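# Insert the held peg into the plate's hole

## Task

The left hand starts out gripping a peg a little above a plate, near the plate's hole. Lower the peg into that hole so that it sits on the hole's bottom. Forcing or wedging the peg with too much force counts as failure.

## Robot and tools

Robot: two arms. left_arm is on the +y side with a left hand; right_arm is on the -y side with a right hand. Each hand has five fingers. For this job only the left hand matters, since it already holds the peg. Base positions in metres: left_arm (+0.017, +0.232, +0.021), right_arm (+0.016, -0.297, +0.049), each turned only slightly about z.

Frames. The scene frame has its origin at table-top height, halfway between the nominal bases. +z points up, +x points out over the table, and +y points toward the left arm. Reported positions (metres) and quaternions (wxyz) use this frame. The hand point is a spot 0.05 m in front of the palm and 0.15 m out from the wrist flange. Its +z runs along the straightened fingers and its +y points out of the palm. On the left hand its +x points toward the thumb; on the right hand +x points away from it. Pose offsets in a command use the axes of that arm's current Hand target, not the scene axes.

The row. Every command row is one list of 28 numbers, each in [-1, 1], and it covers both arms even when only one moves. The order is: left dx, dy, dz, rx, ry, rz; then left little, ring, middle, index, thumb_bend, thumb_turn, force_limit, speed; then the same fourteen for the right arm. The six pose numbers are an offset, not a pose. They count from the Hand target the arm had when the action or move began, along that target's own axes. 1.0 stands for 0.6 m or 180 degrees. So 0.01 is 6 mm and -0.005 is 3 mm. rx, ry, rz form one rotation vector. Within a single action, each row counts from the same start, not from the row before. A new call starts again from the updated Hand target, so sending the same offset twice moves the arm twice. Six zeros re-request the current Hand target. The six finger and thumb numbers are absolute targets. +1 means open or straight; -1 means curled. For thumb_turn, -1 puts the thumb opposite the fingers. force_limit maps -1..+1 to about 0..10 N at the fingertip (0..15 N for the two thumb motors). speed rises linearly from near zero at -1 to full at +0.48 and stays full above that. There is no 'unchanged' value. To keep the peg held, always repeat the last eight hand numbers actually sent for that hand. If none have been sent yet, use its hand_measured six values, then hand_force_limit and hand_speed.

Tools.
execute_actions(actions, cameras): actions is a list of actions. Each action is a list of at most 15 rows, one per 1/30 s step; if an action has fewer rows, its last row fills the rest. An empty list returns the state plus images.
move(target, speed, blend, blocking, cameras): target is one 28-number row, or up to 15 rows. Every row is an offset from the Hand targets at the start of the move, not from the previous row. speed is the top path speed in m/s, from 0.002 to 4.3 (default 0.25); turning is limited to twice that value in rad/s. blend is a corner-rounding distance in metres for lists (0 means stop at each row). Use blocking=false to get control back early. A move lasts at least 0.5 s and at most 10 s, and it does not avoid obstacles.
wait(seconds 0..10): lets time pass while the last commands are held.
stop(): brakes a running move.
zoom_image(camera, region=[x0,y0,x1,y1]): gives a closer look at the newest image from that camera; each side can be at most 504 px. Cameras: cam_head_left, cam_head_right, cam_high, cam_left_wrist, cam_right_wrist (all 896x504). The 'cameras' argument takes names, ["all"] or [].
show_instructions(): shows the reference pages. finished_scene(scene=1): ends the scene for good.

Results show, per arm: end_effector_position and end_effector_quat_wxyz; Hand target, which is the last commanded pose after clipping and the base for the next offsets; joint positions, velocities and torques; and hand_measured, hand_stopped_by (moving, target, force, stalled, fault), hand_load_n, hand_force_limit and hand_speed, all listed in motor order. If hand_load_n falls near 0, the grip has probably slipped. A move also adds a 'move:' line. It reports done, off_target, moving, held or fault, and may add limits=paced (the sent pose was clipped) or limits=held (a check held steps back). MOTOR HOT warns that a motor is overheating; OVER-TEMPERATURE FAULT means the arm has gone limp for a while.

Behaviour to expect. An arm tends to rest 1 to 3 cm (sometimes 5) short of its command, usually lower. This on its own does not mean it is touching something. If the gap stays, send the missing distance as a further offset. Orientation commands are clipped to within 40 degrees of the current one, and even small turns can shift the point a lot. Reported positions can be off by a few cm. An arm that is blocked keeps pushing. To release the push, command a target back on the near side of the current hand point.

What to avoid. Do not drive the peg down fast or far beyond the hole's bottom: a slow, short descent with checks is safer than one long push. Watch for the peg catching on the rim, which shows as the motion stalling or torques rising. Keep the grip steady so the peg is not dropped or left sliding. Nothing may fall off the table. Keep the two arms apart, and do not swing a path close to an arm's own base. Avoid long pressing or holding a stretched arm, because the motors heat up. Before finishing, the peg must be resting at the hole's bottom.

Each tool is called by a JSON object that holds its "op" and its "data".

Reference images:

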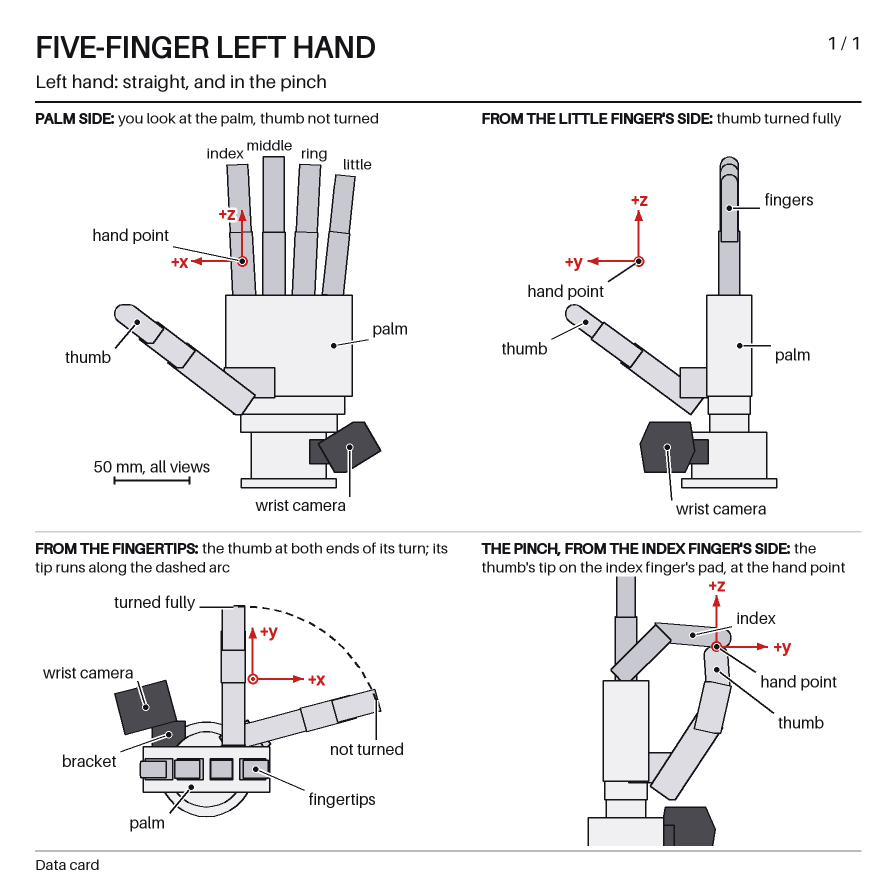

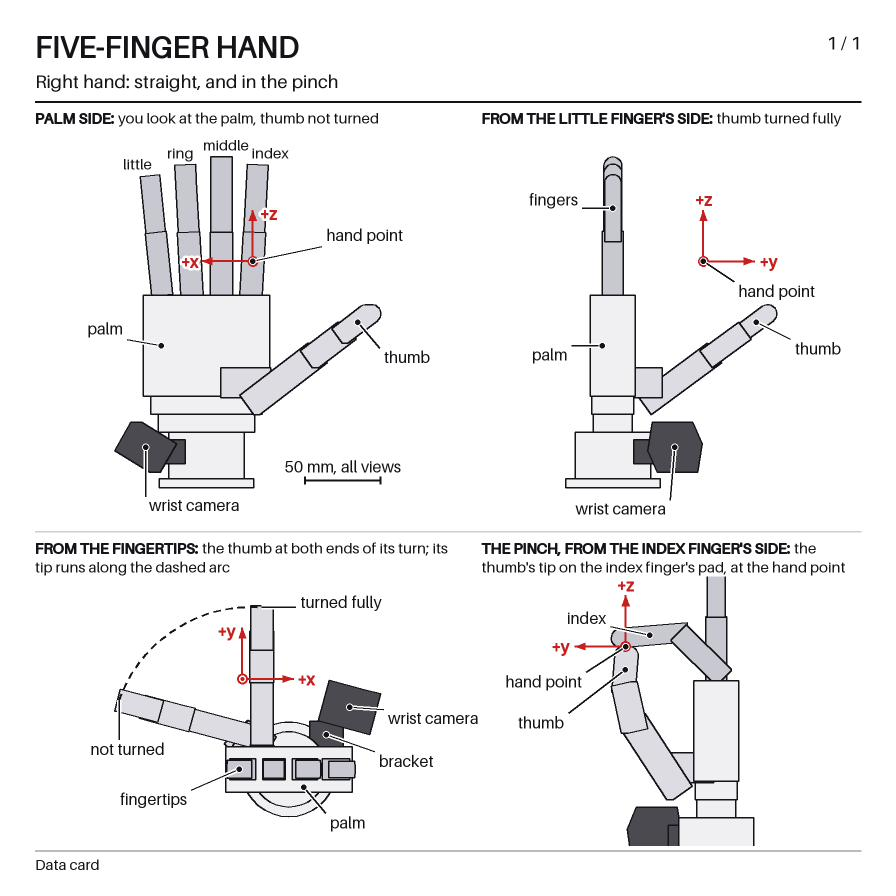

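## Session

{"op": "execute_actions", "data": {"actions": []}}

Scene clock: 0.00 s.
left_arm: end_effector_position=(+0.3948, -0.0003, +0.1966) hand_measured=(-1.000, -1.000, +0.264, +0.254, +0.326, -0.948) hand_load_n=(+0.0, +0.0, +11.5, +10.0, +18.5, +1.0) hand_stopped_by=(target, target, force, force, target, target) hand_force_limit=1.00 hand_speed=-0.90 end_effector_quat_wxyz=(+0.241, -0.447, +0.760, -0.405) | right_arm: end_effector_position=(+0.5575, -0.2532, +0.4676) hand_measured=(+1.000, +1.000, +1.000, +1.000, +1.000, +1.000) hand_load_n=(+0.0, +0.0, +0.5, +0.0, +0.0, +0.0) hand_stopped_by=(target, target, target, target, target, target) hand_force_limit=0.00 hand_speed=-0.80 end_effector_quat_wxyz=(+0.497, -0.514, +0.500, -0.489)
Joint positions: left_arm=[-0.452 1.045 0.731 -0.275 0.025 0.022] | right_arm=[0 1.055 1.037 -0.009 0.004 -0.006]
Joint velocities: within noise
Joint torques (N m): no reading
Heat: left arm: hottest wrist yaw 23 °C; right arm: hottest shoulder 24 °C.
Hand target: left_arm +0.4049, -0.0067, +0.2199; +0.251, -0.438, +0.751, -0.425 | right_arm +0.5569, -0.2521, +0.5046; +0.517, -0.496, +0.483, -0.503

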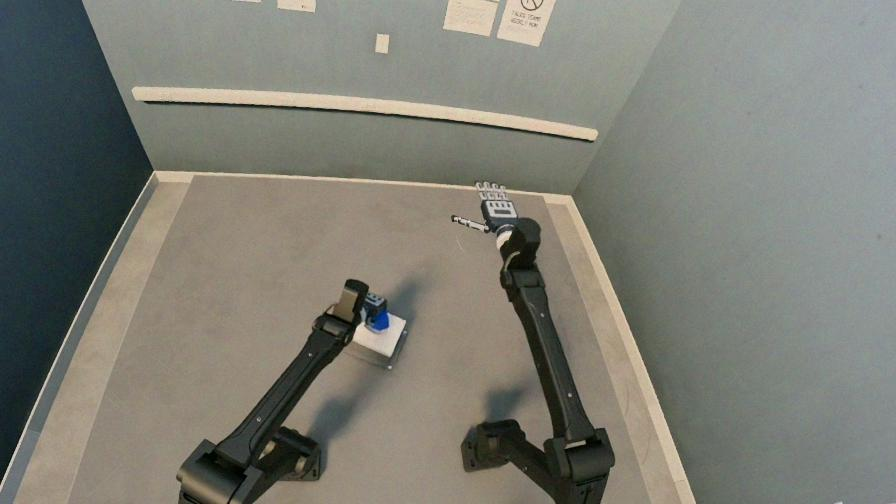

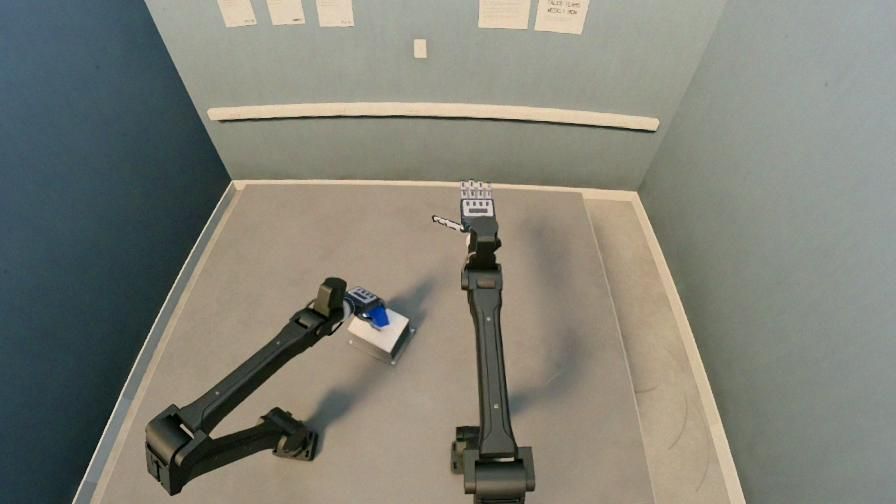

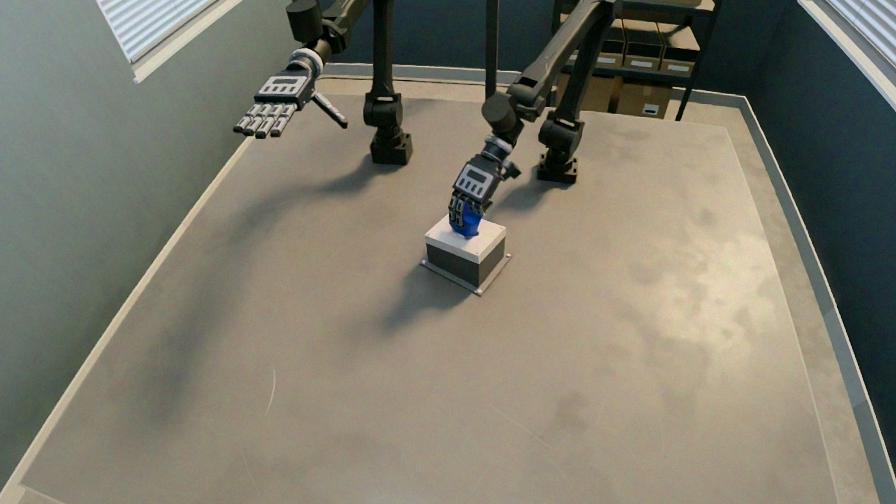

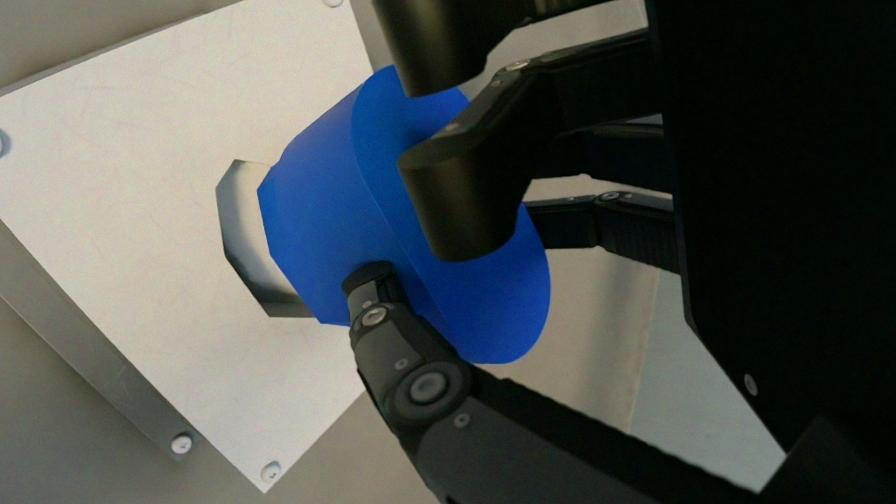

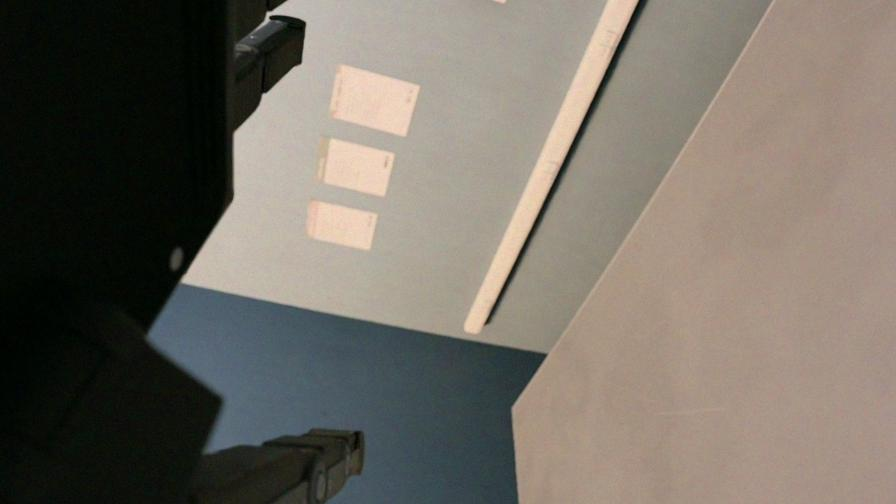

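{"op": "zoom_image", "data": {"camera": "cam_left_wrist", "region": [100, 20, 600, 500]}}

{"op": "zoom_image", "data": {"camera": "cam_high", "region": [390, 130, 550, 310]}}

{"op": "zoom_image", "data": {"camera": "cam_head_right", "region": [310, 260, 450, 380]}}

{"op": "zoom_image", "data": {"camera": "cam_head_left", "region": [310, 270, 450, 390]}}

Scaled by 1.008.

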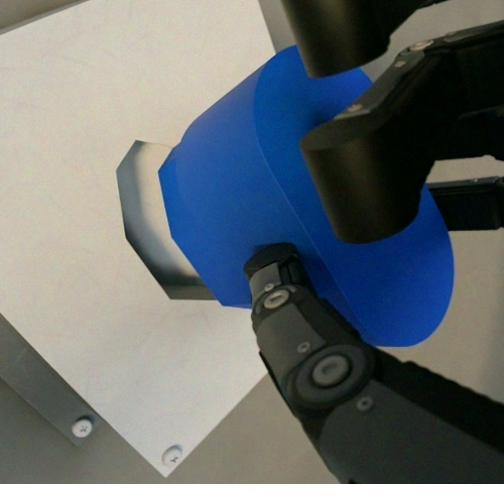

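Scaled by 2.800.

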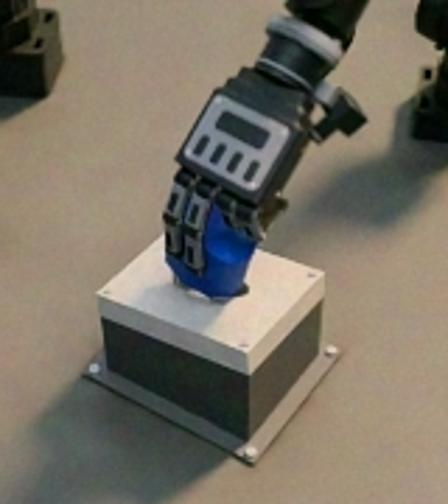

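Scaled by 3.600.

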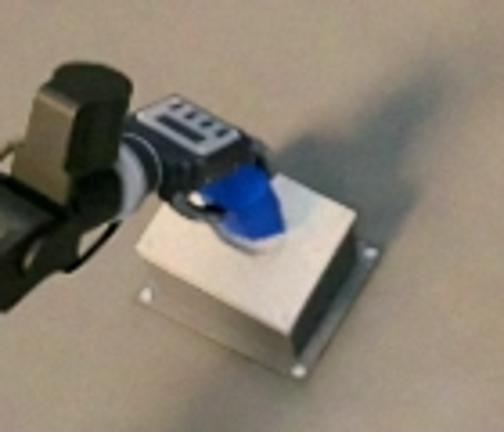

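Scaled by 3.600.

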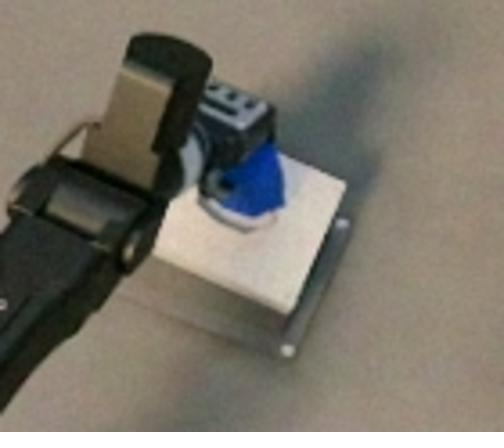

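{"op": "zoom_image", "data": {"camera": "cam_left_wrist", "region": [200, 50, 400, 200]}}

{"op": "zoom_image", "data": {"camera": "cam_left_wrist", "region": [200, 180, 400, 340]}}

{"op": "zoom_image", "data": {"camera": "cam_left_wrist", "region": [330, 40, 580, 240]}}

{"op": "zoom_image", "data": {"camera": "cam_left_wrist", "region": [330, 200, 580, 400]}}

{"op": "zoom_image", "data": {"camera": "cam_high", "region": [430, 180, 510, 250]}}

{"op": "zoom_image", "data": {"camera": "cam_head_left", "region": [350, 290, 410, 340]}}

{"op": "zoom_image", "data": {"camera": "cam_head_right", "region": [350, 290, 410, 340]}}

Scaled by 2.520.

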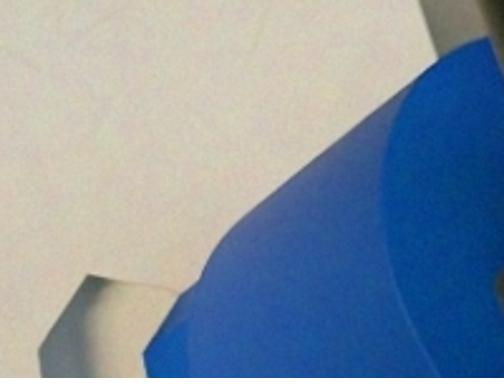

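Scaled by 2.520.

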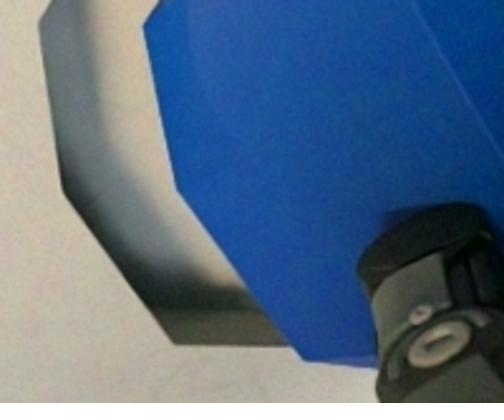

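Scaled by 2.016.

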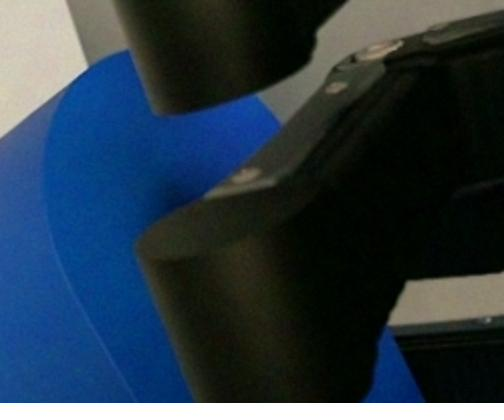

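Scaled by 2.016.

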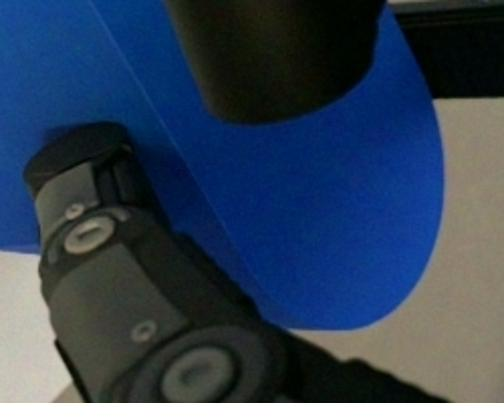

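Scaled by 6.300.

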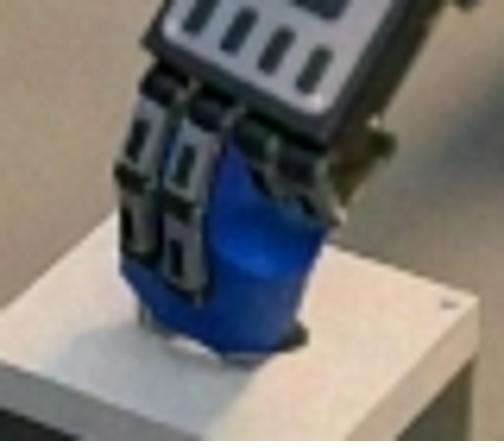

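Scaled by 8.400.

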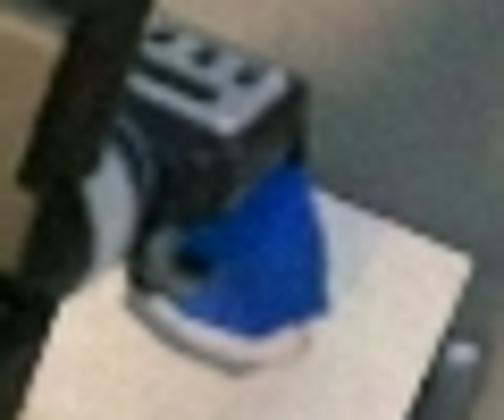

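Scaled by 8.400.

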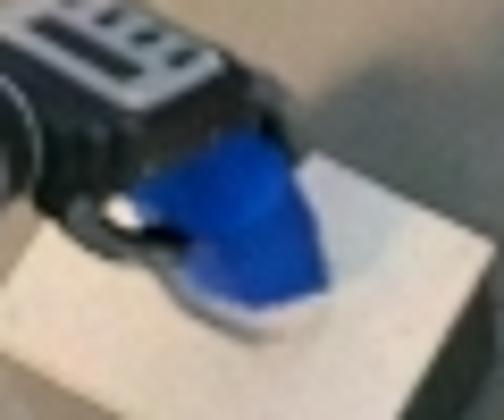

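{"op": "move", "data": {"target": [0,0,0,0,0,0,-1.0,-1.0,0.264,0.254,0.326,-0.948,1.0,-0.9,-0.118,0.49,-0.247,0,-0.278,0,1,1,1,1,1,1,0.0,-0.8], "cameras": ["all"], "speed": 0.3}}

Scene clock: 95.90 s.
left_arm: end_effector_position=(+0.3948, -0.0003, +0.1966) hand_measured=(-1.000, -1.000, +0.266, +0.254, +0.332, -0.948) hand_load_n=(+0.0, +0.0, +8.5, +9.5, +16.0, +0.5) hand_stopped_by=(target, target, target, force, force, target) hand_force_limit=1.00 hand_speed=-0.90 end_effector_quat_wxyz=(+0.241, -0.447, +0.760, -0.405) | right_arm: end_effector_position=(+0.4155, -0.1779, +0.1991) hand_measured=(+1.000, +1.000, +1.000, +1.000, +1.000, +1.000) hand_load_n=(+0.0, +0.0, +0.0, +0.0, +0.0, +0.0) hand_stopped_by=(target, target, target, target, target, target) hand_force_limit=0.00 hand_speed=-0.80 end_effector_quat_wxyz=(+0.670, -0.670, +0.217, -0.236)
Joint positions: left_arm=[-0.452 1.045 0.731 -0.275 0.025 0.022] | right_arm=[-0.199 1.359 0.425 0.954 -1.093 -0.007]
Joint torques (N m): left_arm=[-1.32 -4.95 11.28 2 0.03 0.13] | right_arm=[0.09 -5.89 4.05 2.48 -0.14 0.24]
Heat: left arm: hottest elbow 27 °C; right arm: hottest elbow 30 °C.
Hand target: left_arm +0.4049, -0.0067, +0.2199; +0.251, -0.438, +0.751, -0.425 | right_arm +0.4190, -0.1849, +0.2048; +0.673, -0.662, +0.219, -0.246
Off the commanded pose: left_arm 0.026 m, 3 deg | right_arm 0.010 m, 2 deg.
move: off_target (left_arm)
camera_calibration:
cam_right_wrist: T_world_to_cam=[[0.258756, -0.149062, -0.954372, 0.0594933], [-0.965901, -0.0491037, -0.254213, 0.423601], [-0.00896968, 0.987608, -0.156685, 0.327364], [0, 0, 0, 1]] pos_world=[0.396698, -0.293639, 0.215756]

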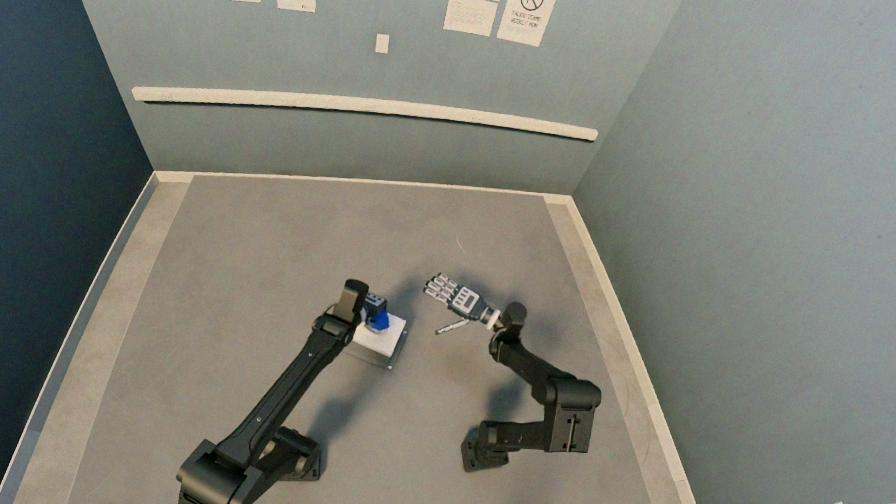

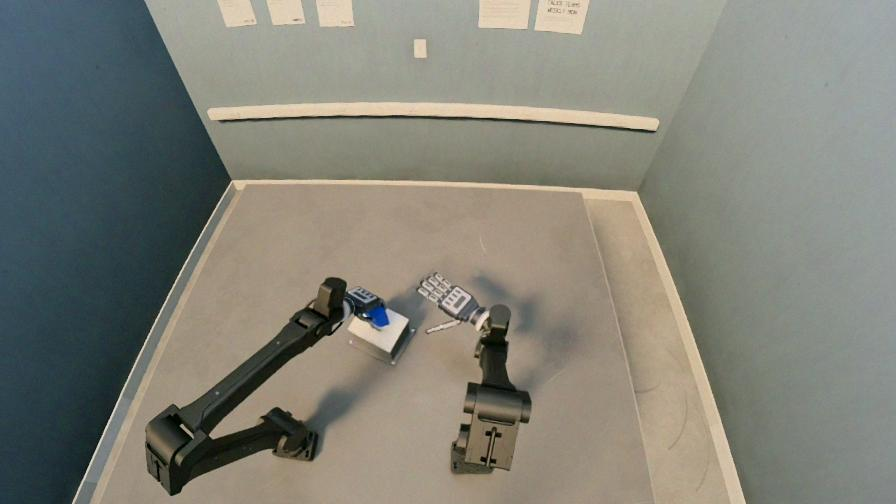

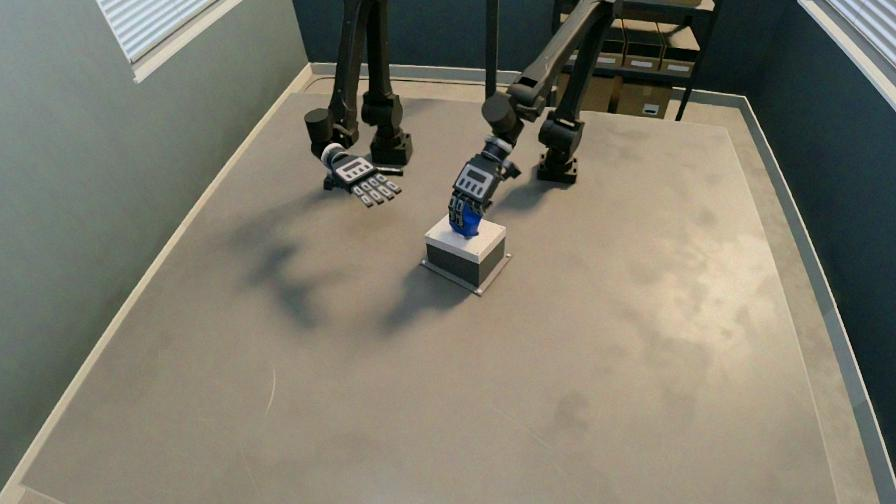

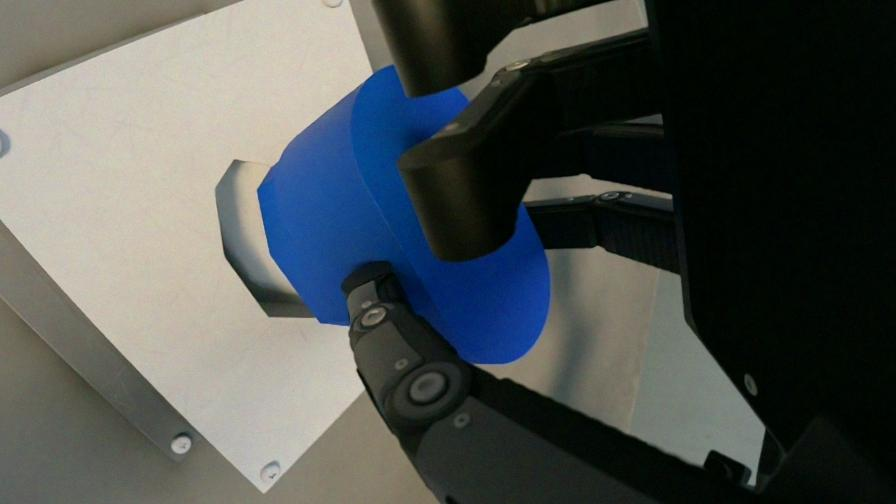

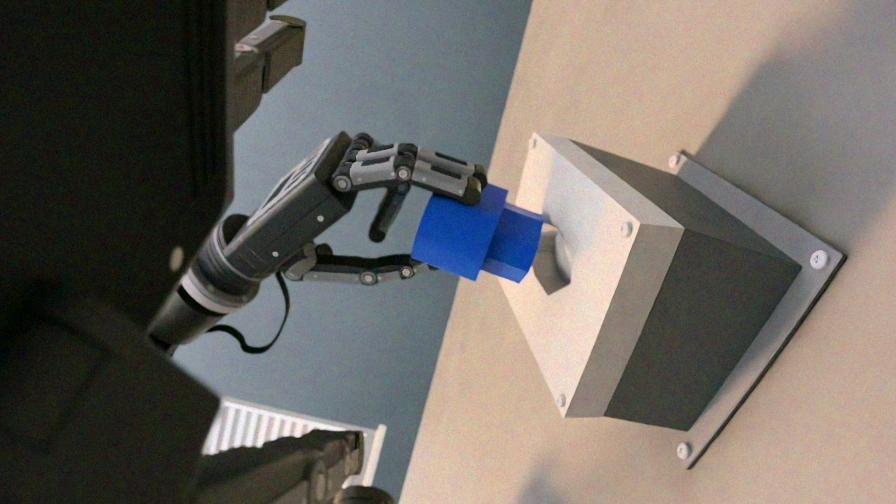

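{"op": "zoom_image", "data": {"camera": "cam_right_wrist", "region": [380, 120, 660, 330]}}

{"op": "zoom_image", "data": {"camera": "cam_right_wrist", "region": [470, 190, 590, 300]}}

Scaled by 1.800.

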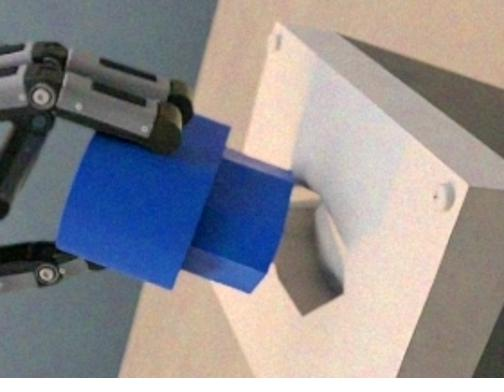

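Scaled by 4.200.

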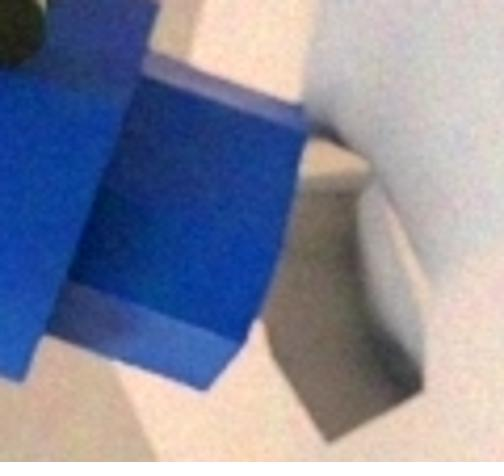

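{"op": "zoom_image", "data": {"camera": "cam_right_wrist", "region": [600, 180, 860, 300]}}

{"op": "zoom_image", "data": {"camera": "cam_right_wrist", "region": [530, 360, 730, 480]}}

{"op": "zoom_image", "data": {"camera": "cam_right_wrist", "region": [400, 180, 520, 300]}}

Scaled by 1.938.

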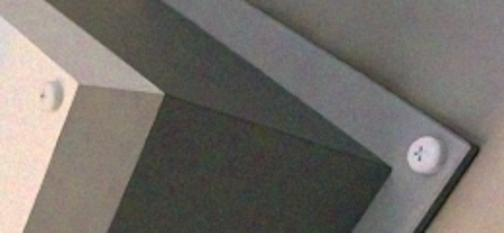

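Scaled by 2.520.

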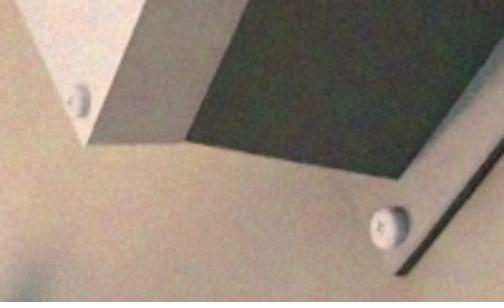

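Scaled by 4.200.

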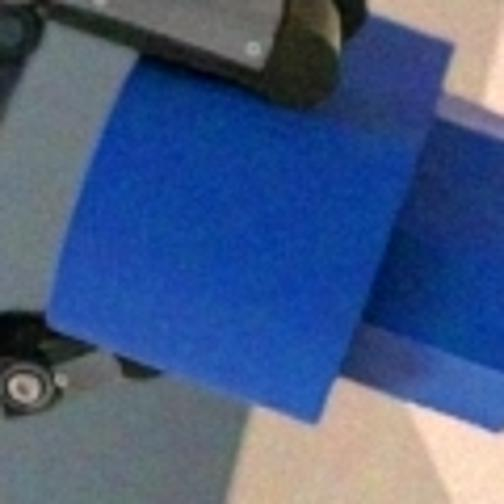

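{"op": "move", "data": {"target": [0.0318,-0.0142,-0.0025,-0.0113,-0.0366,0.0613,-1.0,-1.0,0.264,0.254,0.326,-0.948,1.0,-0.9,0,0,0,0,0,0,1,1,1,1,1,1,0.0,-0.8], "cameras": ["cam_left_wrist","cam_right_wrist"], "speed": 0.08}}

{"op": "zoom_image", "data": {"camera": "cam_right_wrist", "region": [400, 160, 600, 320]}}

{"op": "zoom_image", "data": {"camera": "cam_left_wrist", "region": [190, 50, 410, 350]}}

Scene clock: 177.73 s.
left_arm: end_effector_position=(+0.3767, -0.0124, +0.1855) hand_measured=(-1.000, -1.000, +0.266, +0.254, +0.332, -0.948) hand_load_n=(+0.0, +0.0, +8.5, +9.5, +16.0, +1.0) hand_stopped_by=(target, target, target, force, force, target) hand_force_limit=1.00 hand_speed=-0.90 end_effector_quat_wxyz=(+0.304, -0.404, +0.794, -0.338) | right_arm: end_effector_position=(+0.4155, -0.1779, +0.1985) hand_measured=(+1.000, +1.000, +1.000, +1.000, +1.000, +1.000) hand_load_n=(+0.0, +0.0, +0.0, +0.0, +0.0, +0.0) hand_stopped_by=(target, target, target, target, target, target) hand_force_limit=0.00 hand_speed=-0.80 end_effector_quat_wxyz=(+0.670, -0.670, +0.217, -0.235)
Joint positions: left_arm=[-0.616 1.056 0.744 -0.333 -0.217 0.102] | right_arm=[-0.199 1.36 0.425 0.954 -1.093 -0.007]
Joint torques (N m): left_arm=[-1.85 -4.42 15.06 1.26 -0.26 0.31] | right_arm=[0.15 -5.83 4.04 2.54 -0.14 0.25]
Heat: left arm: hottest elbow 29 °C; right arm: hottest elbow 24 °C.
Hand target: left_arm +0.3983, -0.0249, +0.2279; +0.326, -0.392, +0.781, -0.360 | right_arm +0.4190, -0.1849, +0.2048; +0.673, -0.662, +0.219, -0.246
Off the commanded pose: left_arm 0.049 m, 4 deg | right_arm 0.010 m, 2 deg.
move: off_target (left_arm)
camera_calibration:
cam_left_wrist: T_world_to_cam=[[0.268818, -0.696492, 0.665309, -0.226826], [-0.885765, -0.450094, -0.113297, 0.358006], [0.378362, -0.558851, -0.737921, 0.101653], [0, 0, 0, 1]] pos_world=[0.339622, 0.0599623, 0.266482]
cam_right_wrist: T_world_to_cam=[[0.257291, -0.14881, -0.954807, 0.0597371], [-0.96629, -0.0490171, -0.252746, 0.423436], [-0.00919081, 0.98765, -0.156405, 0.327326], [0, 0, 0, 1]] pos_world=[0.3968, -0.293639, 0.215254]
Images, in order (width x height): cam_left_wrist 896x504, cam_right_wrist 896x504.

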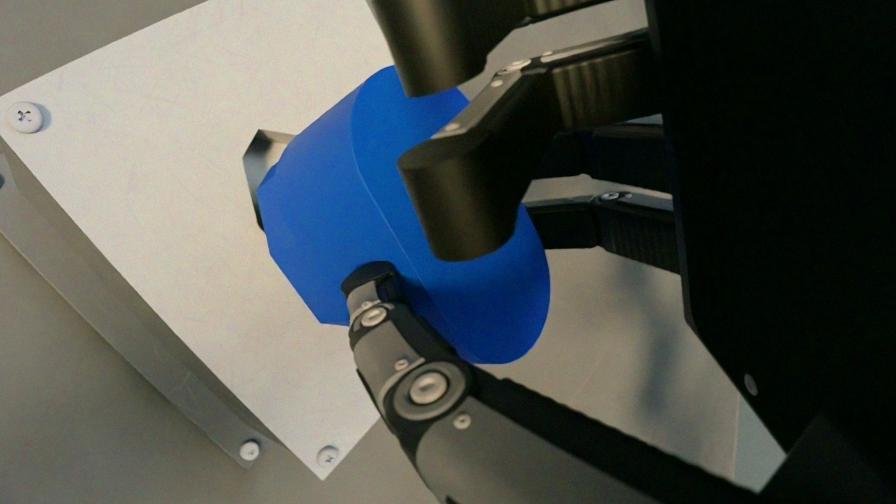

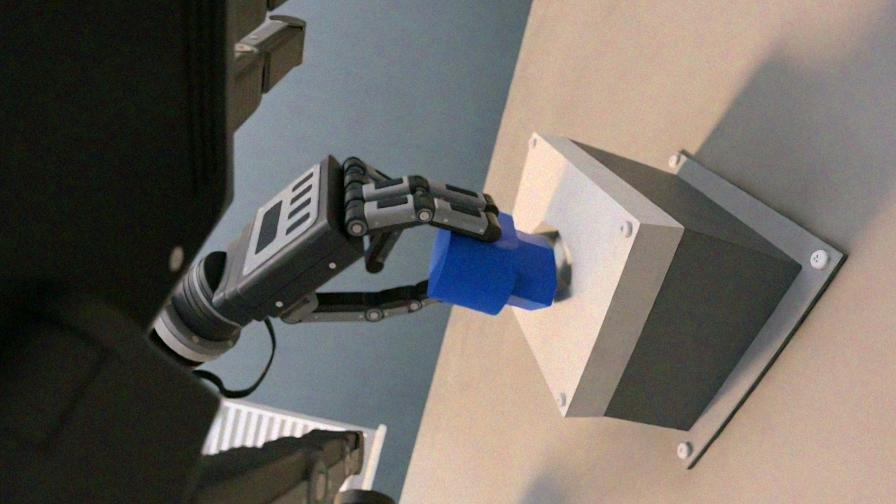

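Scaled by 2.520.

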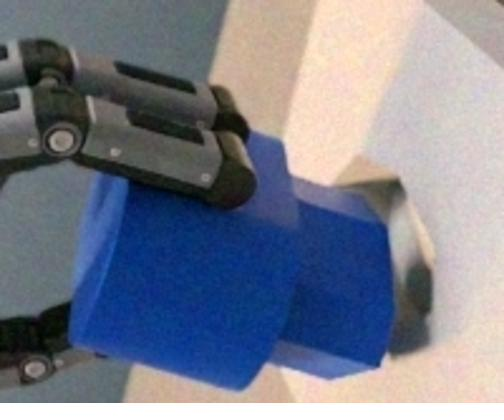

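Scaled by 1.680.

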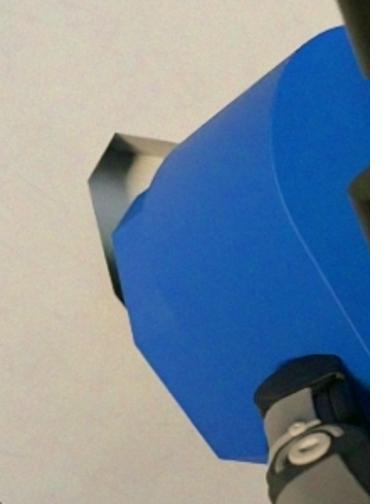

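{"op": "zoom_image", "data": {"camera": "cam_right_wrist", "region": [490, 210, 580, 320]}}

{"op": "zoom_image", "data": {"camera": "cam_right_wrist", "region": [420, 210, 530, 320]}}

{"op": "zoom_image", "data": {"camera": "cam_left_wrist", "region": [230, 120, 370, 340]}}

Scaled by 4.582.

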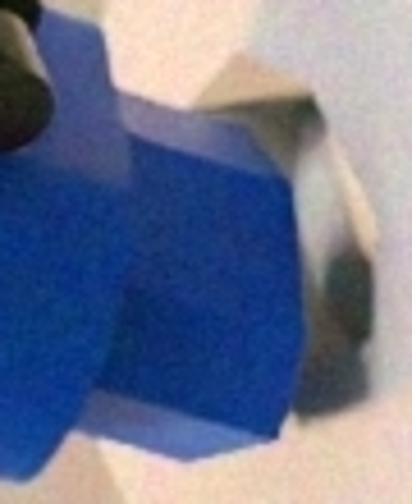

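Scaled by 4.582.

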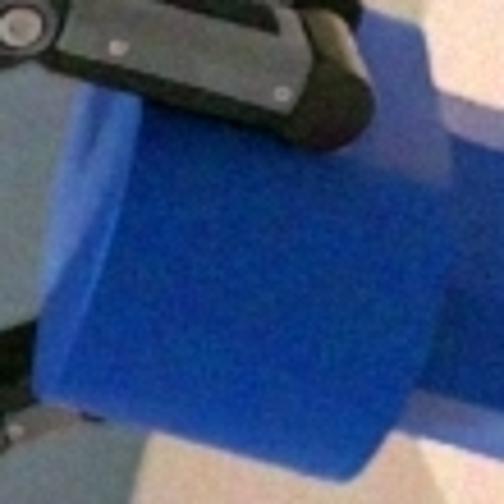

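Scaled by 2.291.

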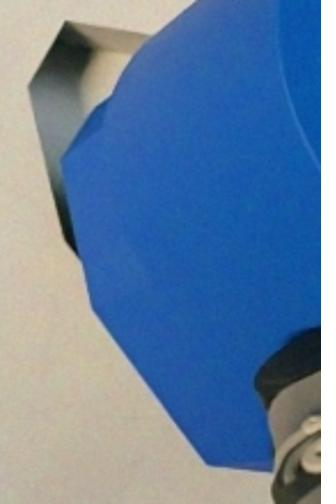

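{"op": "move", "data": {"target": [-0.0243,-0.0307,-0.0048,-0.0043,-0.0208,-0.0081,-1.0,-1.0,0.264,0.254,0.326,-0.948,1.0,-0.9,0,0,0,0,0,0,1,1,1,1,1,1,0.0,-0.8], "cameras": ["cam_left_wrist","cam_right_wrist"], "speed": 0.06}}

{"op": "zoom_image", "data": {"camera": "cam_right_wrist", "region": [490, 200, 590, 320]}}

{"op": "zoom_image", "data": {"camera": "cam_left_wrist", "region": [200, 100, 370, 340]}}

Scene clock: 226.73 s.
left_arm: end_effector_position=(+0.3907, -0.0046, +0.2040) hand_measured=(-1.000, -1.000, +0.266, +0.254, +0.332, -0.948) hand_load_n=(+0.0, +0.0, +8.5, +9.5, +16.0, +0.5) hand_stopped_by=(target, target, target, force, force, target) hand_force_limit=1.00 hand_speed=-0.90 end_effector_quat_wxyz=(+0.327, -0.417, +0.786, -0.318) | right_arm: end_effector_position=(+0.4155, -0.1779, +0.1985) hand_measured=(+1.000, +1.000, +1.000, +1.000, +1.000, +1.000) hand_load_n=(+0.0, +0.0, +0.0, +0.0, +0.0, -0.5) hand_stopped_by=(target, target, target, target, target, target) hand_force_limit=0.00 hand_speed=-0.80 end_effector_quat_wxyz=(+0.670, -0.670, +0.217, -0.235)
Joint positions: left_arm=[-0.612 1.068 0.803 -0.388 -0.281 0.104] | right_arm=[-0.199 1.36 0.425 0.954 -1.093 -0.007]
Joint torques (N m): left_arm=[-1.85 -4.72 15.2 1.25 -0.3 0.06] | right_arm=[0.15 -5.83 4.05 2.54 -0.14 0.25]
Heat: left arm: hottest elbow 33 °C; right arm: hottest shoulder 23 °C.
Hand target: left_arm +0.4099, -0.0196, +0.2478; +0.344, -0.416, +0.768, -0.346 | right_arm +0.4190, -0.1849, +0.2048; +0.673, -0.662, +0.219, -0.246
Off the commanded pose: left_arm 0.050 m, 4 deg | right_arm 0.010 m, 2 deg.
move: off_target (left_arm)
camera_calibration:
cam_left_wrist: T_world_to_cam=[[0.29609, -0.705183, 0.644242, -0.243896], [-0.857565, -0.493278, -0.145807, 0.371454], [0.420611, -0.509308, -0.750794, 0.100765], [0, 0, 0, 1]] pos_world=[0.348379, 0.0625593, 0.286942]
cam_right_wrist: T_world_to_cam=[[0.257291, -0.14881, -0.954807, 0.0597371], [-0.96629, -0.0490171, -0.252746, 0.423436], [-0.00919081, 0.98765, -0.156405, 0.327326], [0, 0, 0, 1]] pos_world=[0.3968, -0.293639, 0.215254]
Images, in order (width x height): cam_left_wrist 896x504, cam_right_wrist 896x504.

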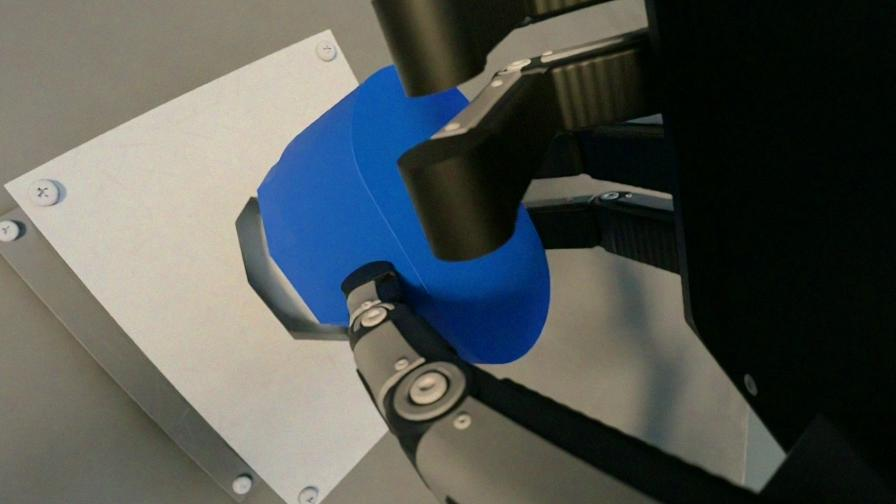

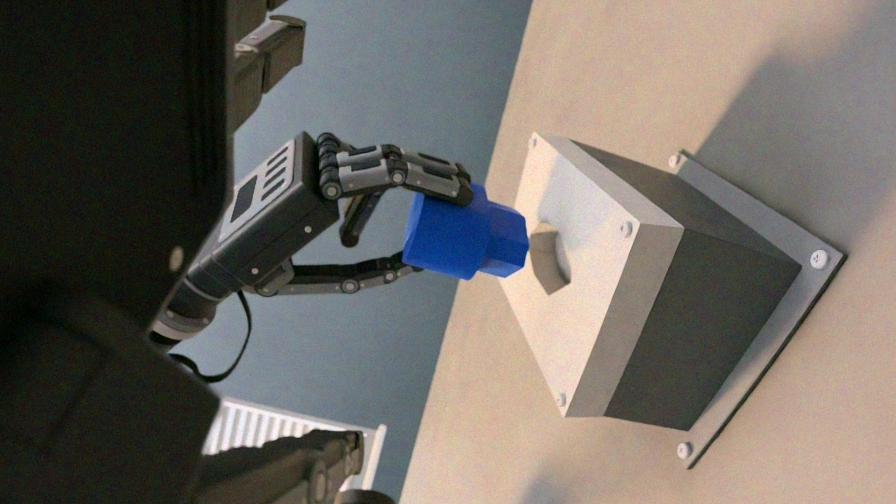

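Scaled by 4.200.

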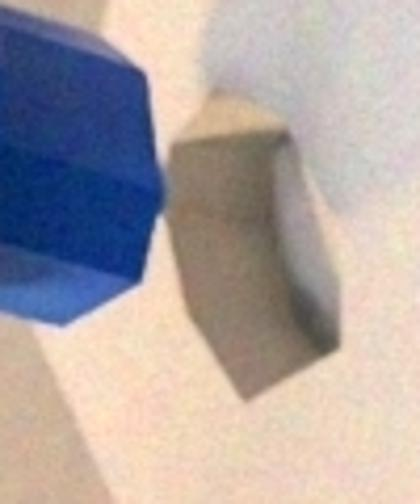

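Scaled by 2.100.

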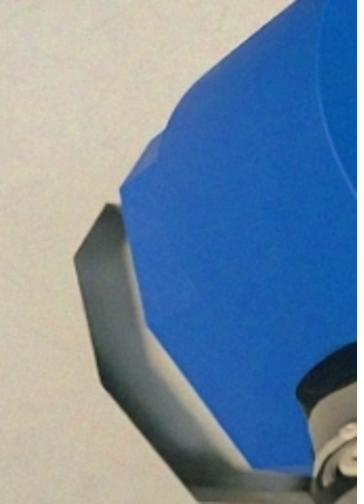

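{"op": "zoom_image", "data": {"camera": "cam_right_wrist", "region": [390, 170, 540, 290]}}

{"op": "zoom_image", "data": {"camera": "cam_left_wrist", "region": [240, 50, 400, 200]}}

Scaled by 3.360.

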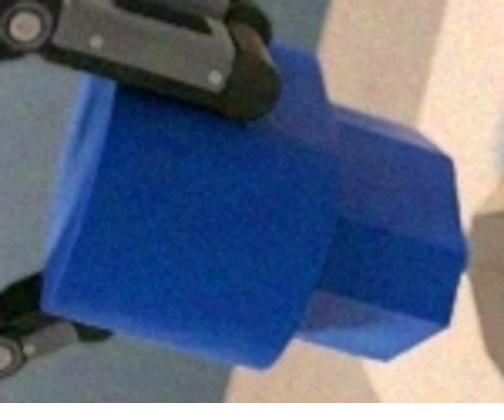

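Scaled by 3.150.

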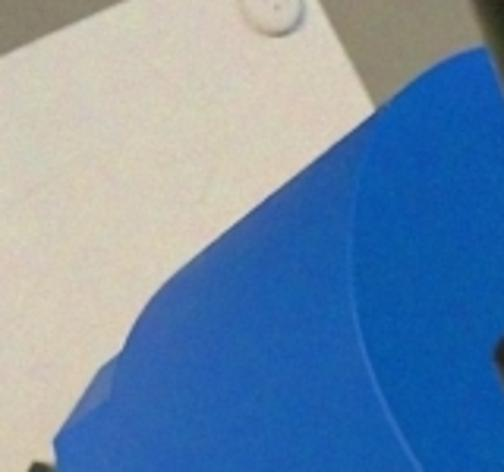

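{"op": "zoom_image", "data": {"camera": "cam_left_wrist", "region": [280, 70, 380, 150]}}

{"op": "zoom_image", "data": {"camera": "cam_left_wrist", "region": [240, 140, 320, 220]}}

{"op": "zoom_image", "data": {"camera": "cam_left_wrist", "region": [280, 280, 380, 360]}}

Scaled by 5.040.

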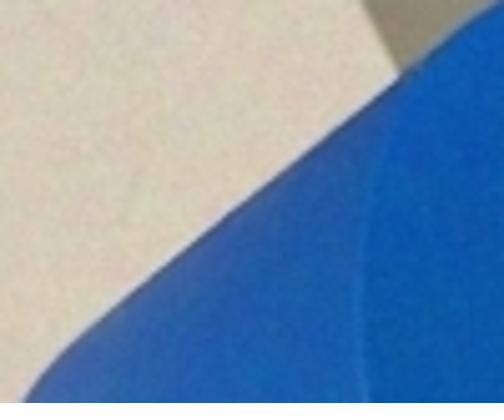

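Scaled by 6.300.

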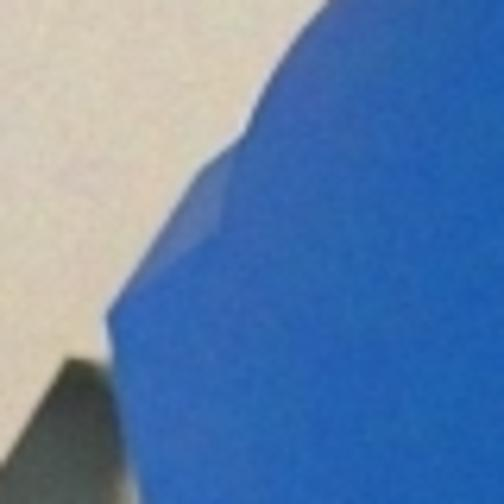

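Scaled by 5.040.

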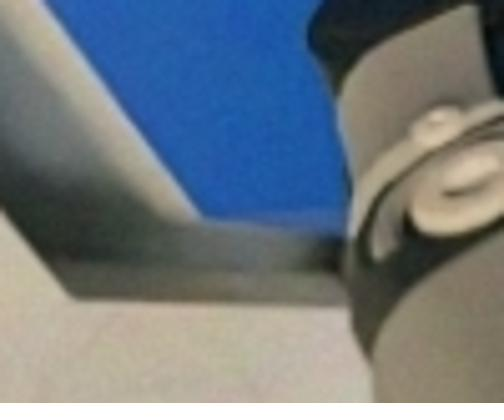

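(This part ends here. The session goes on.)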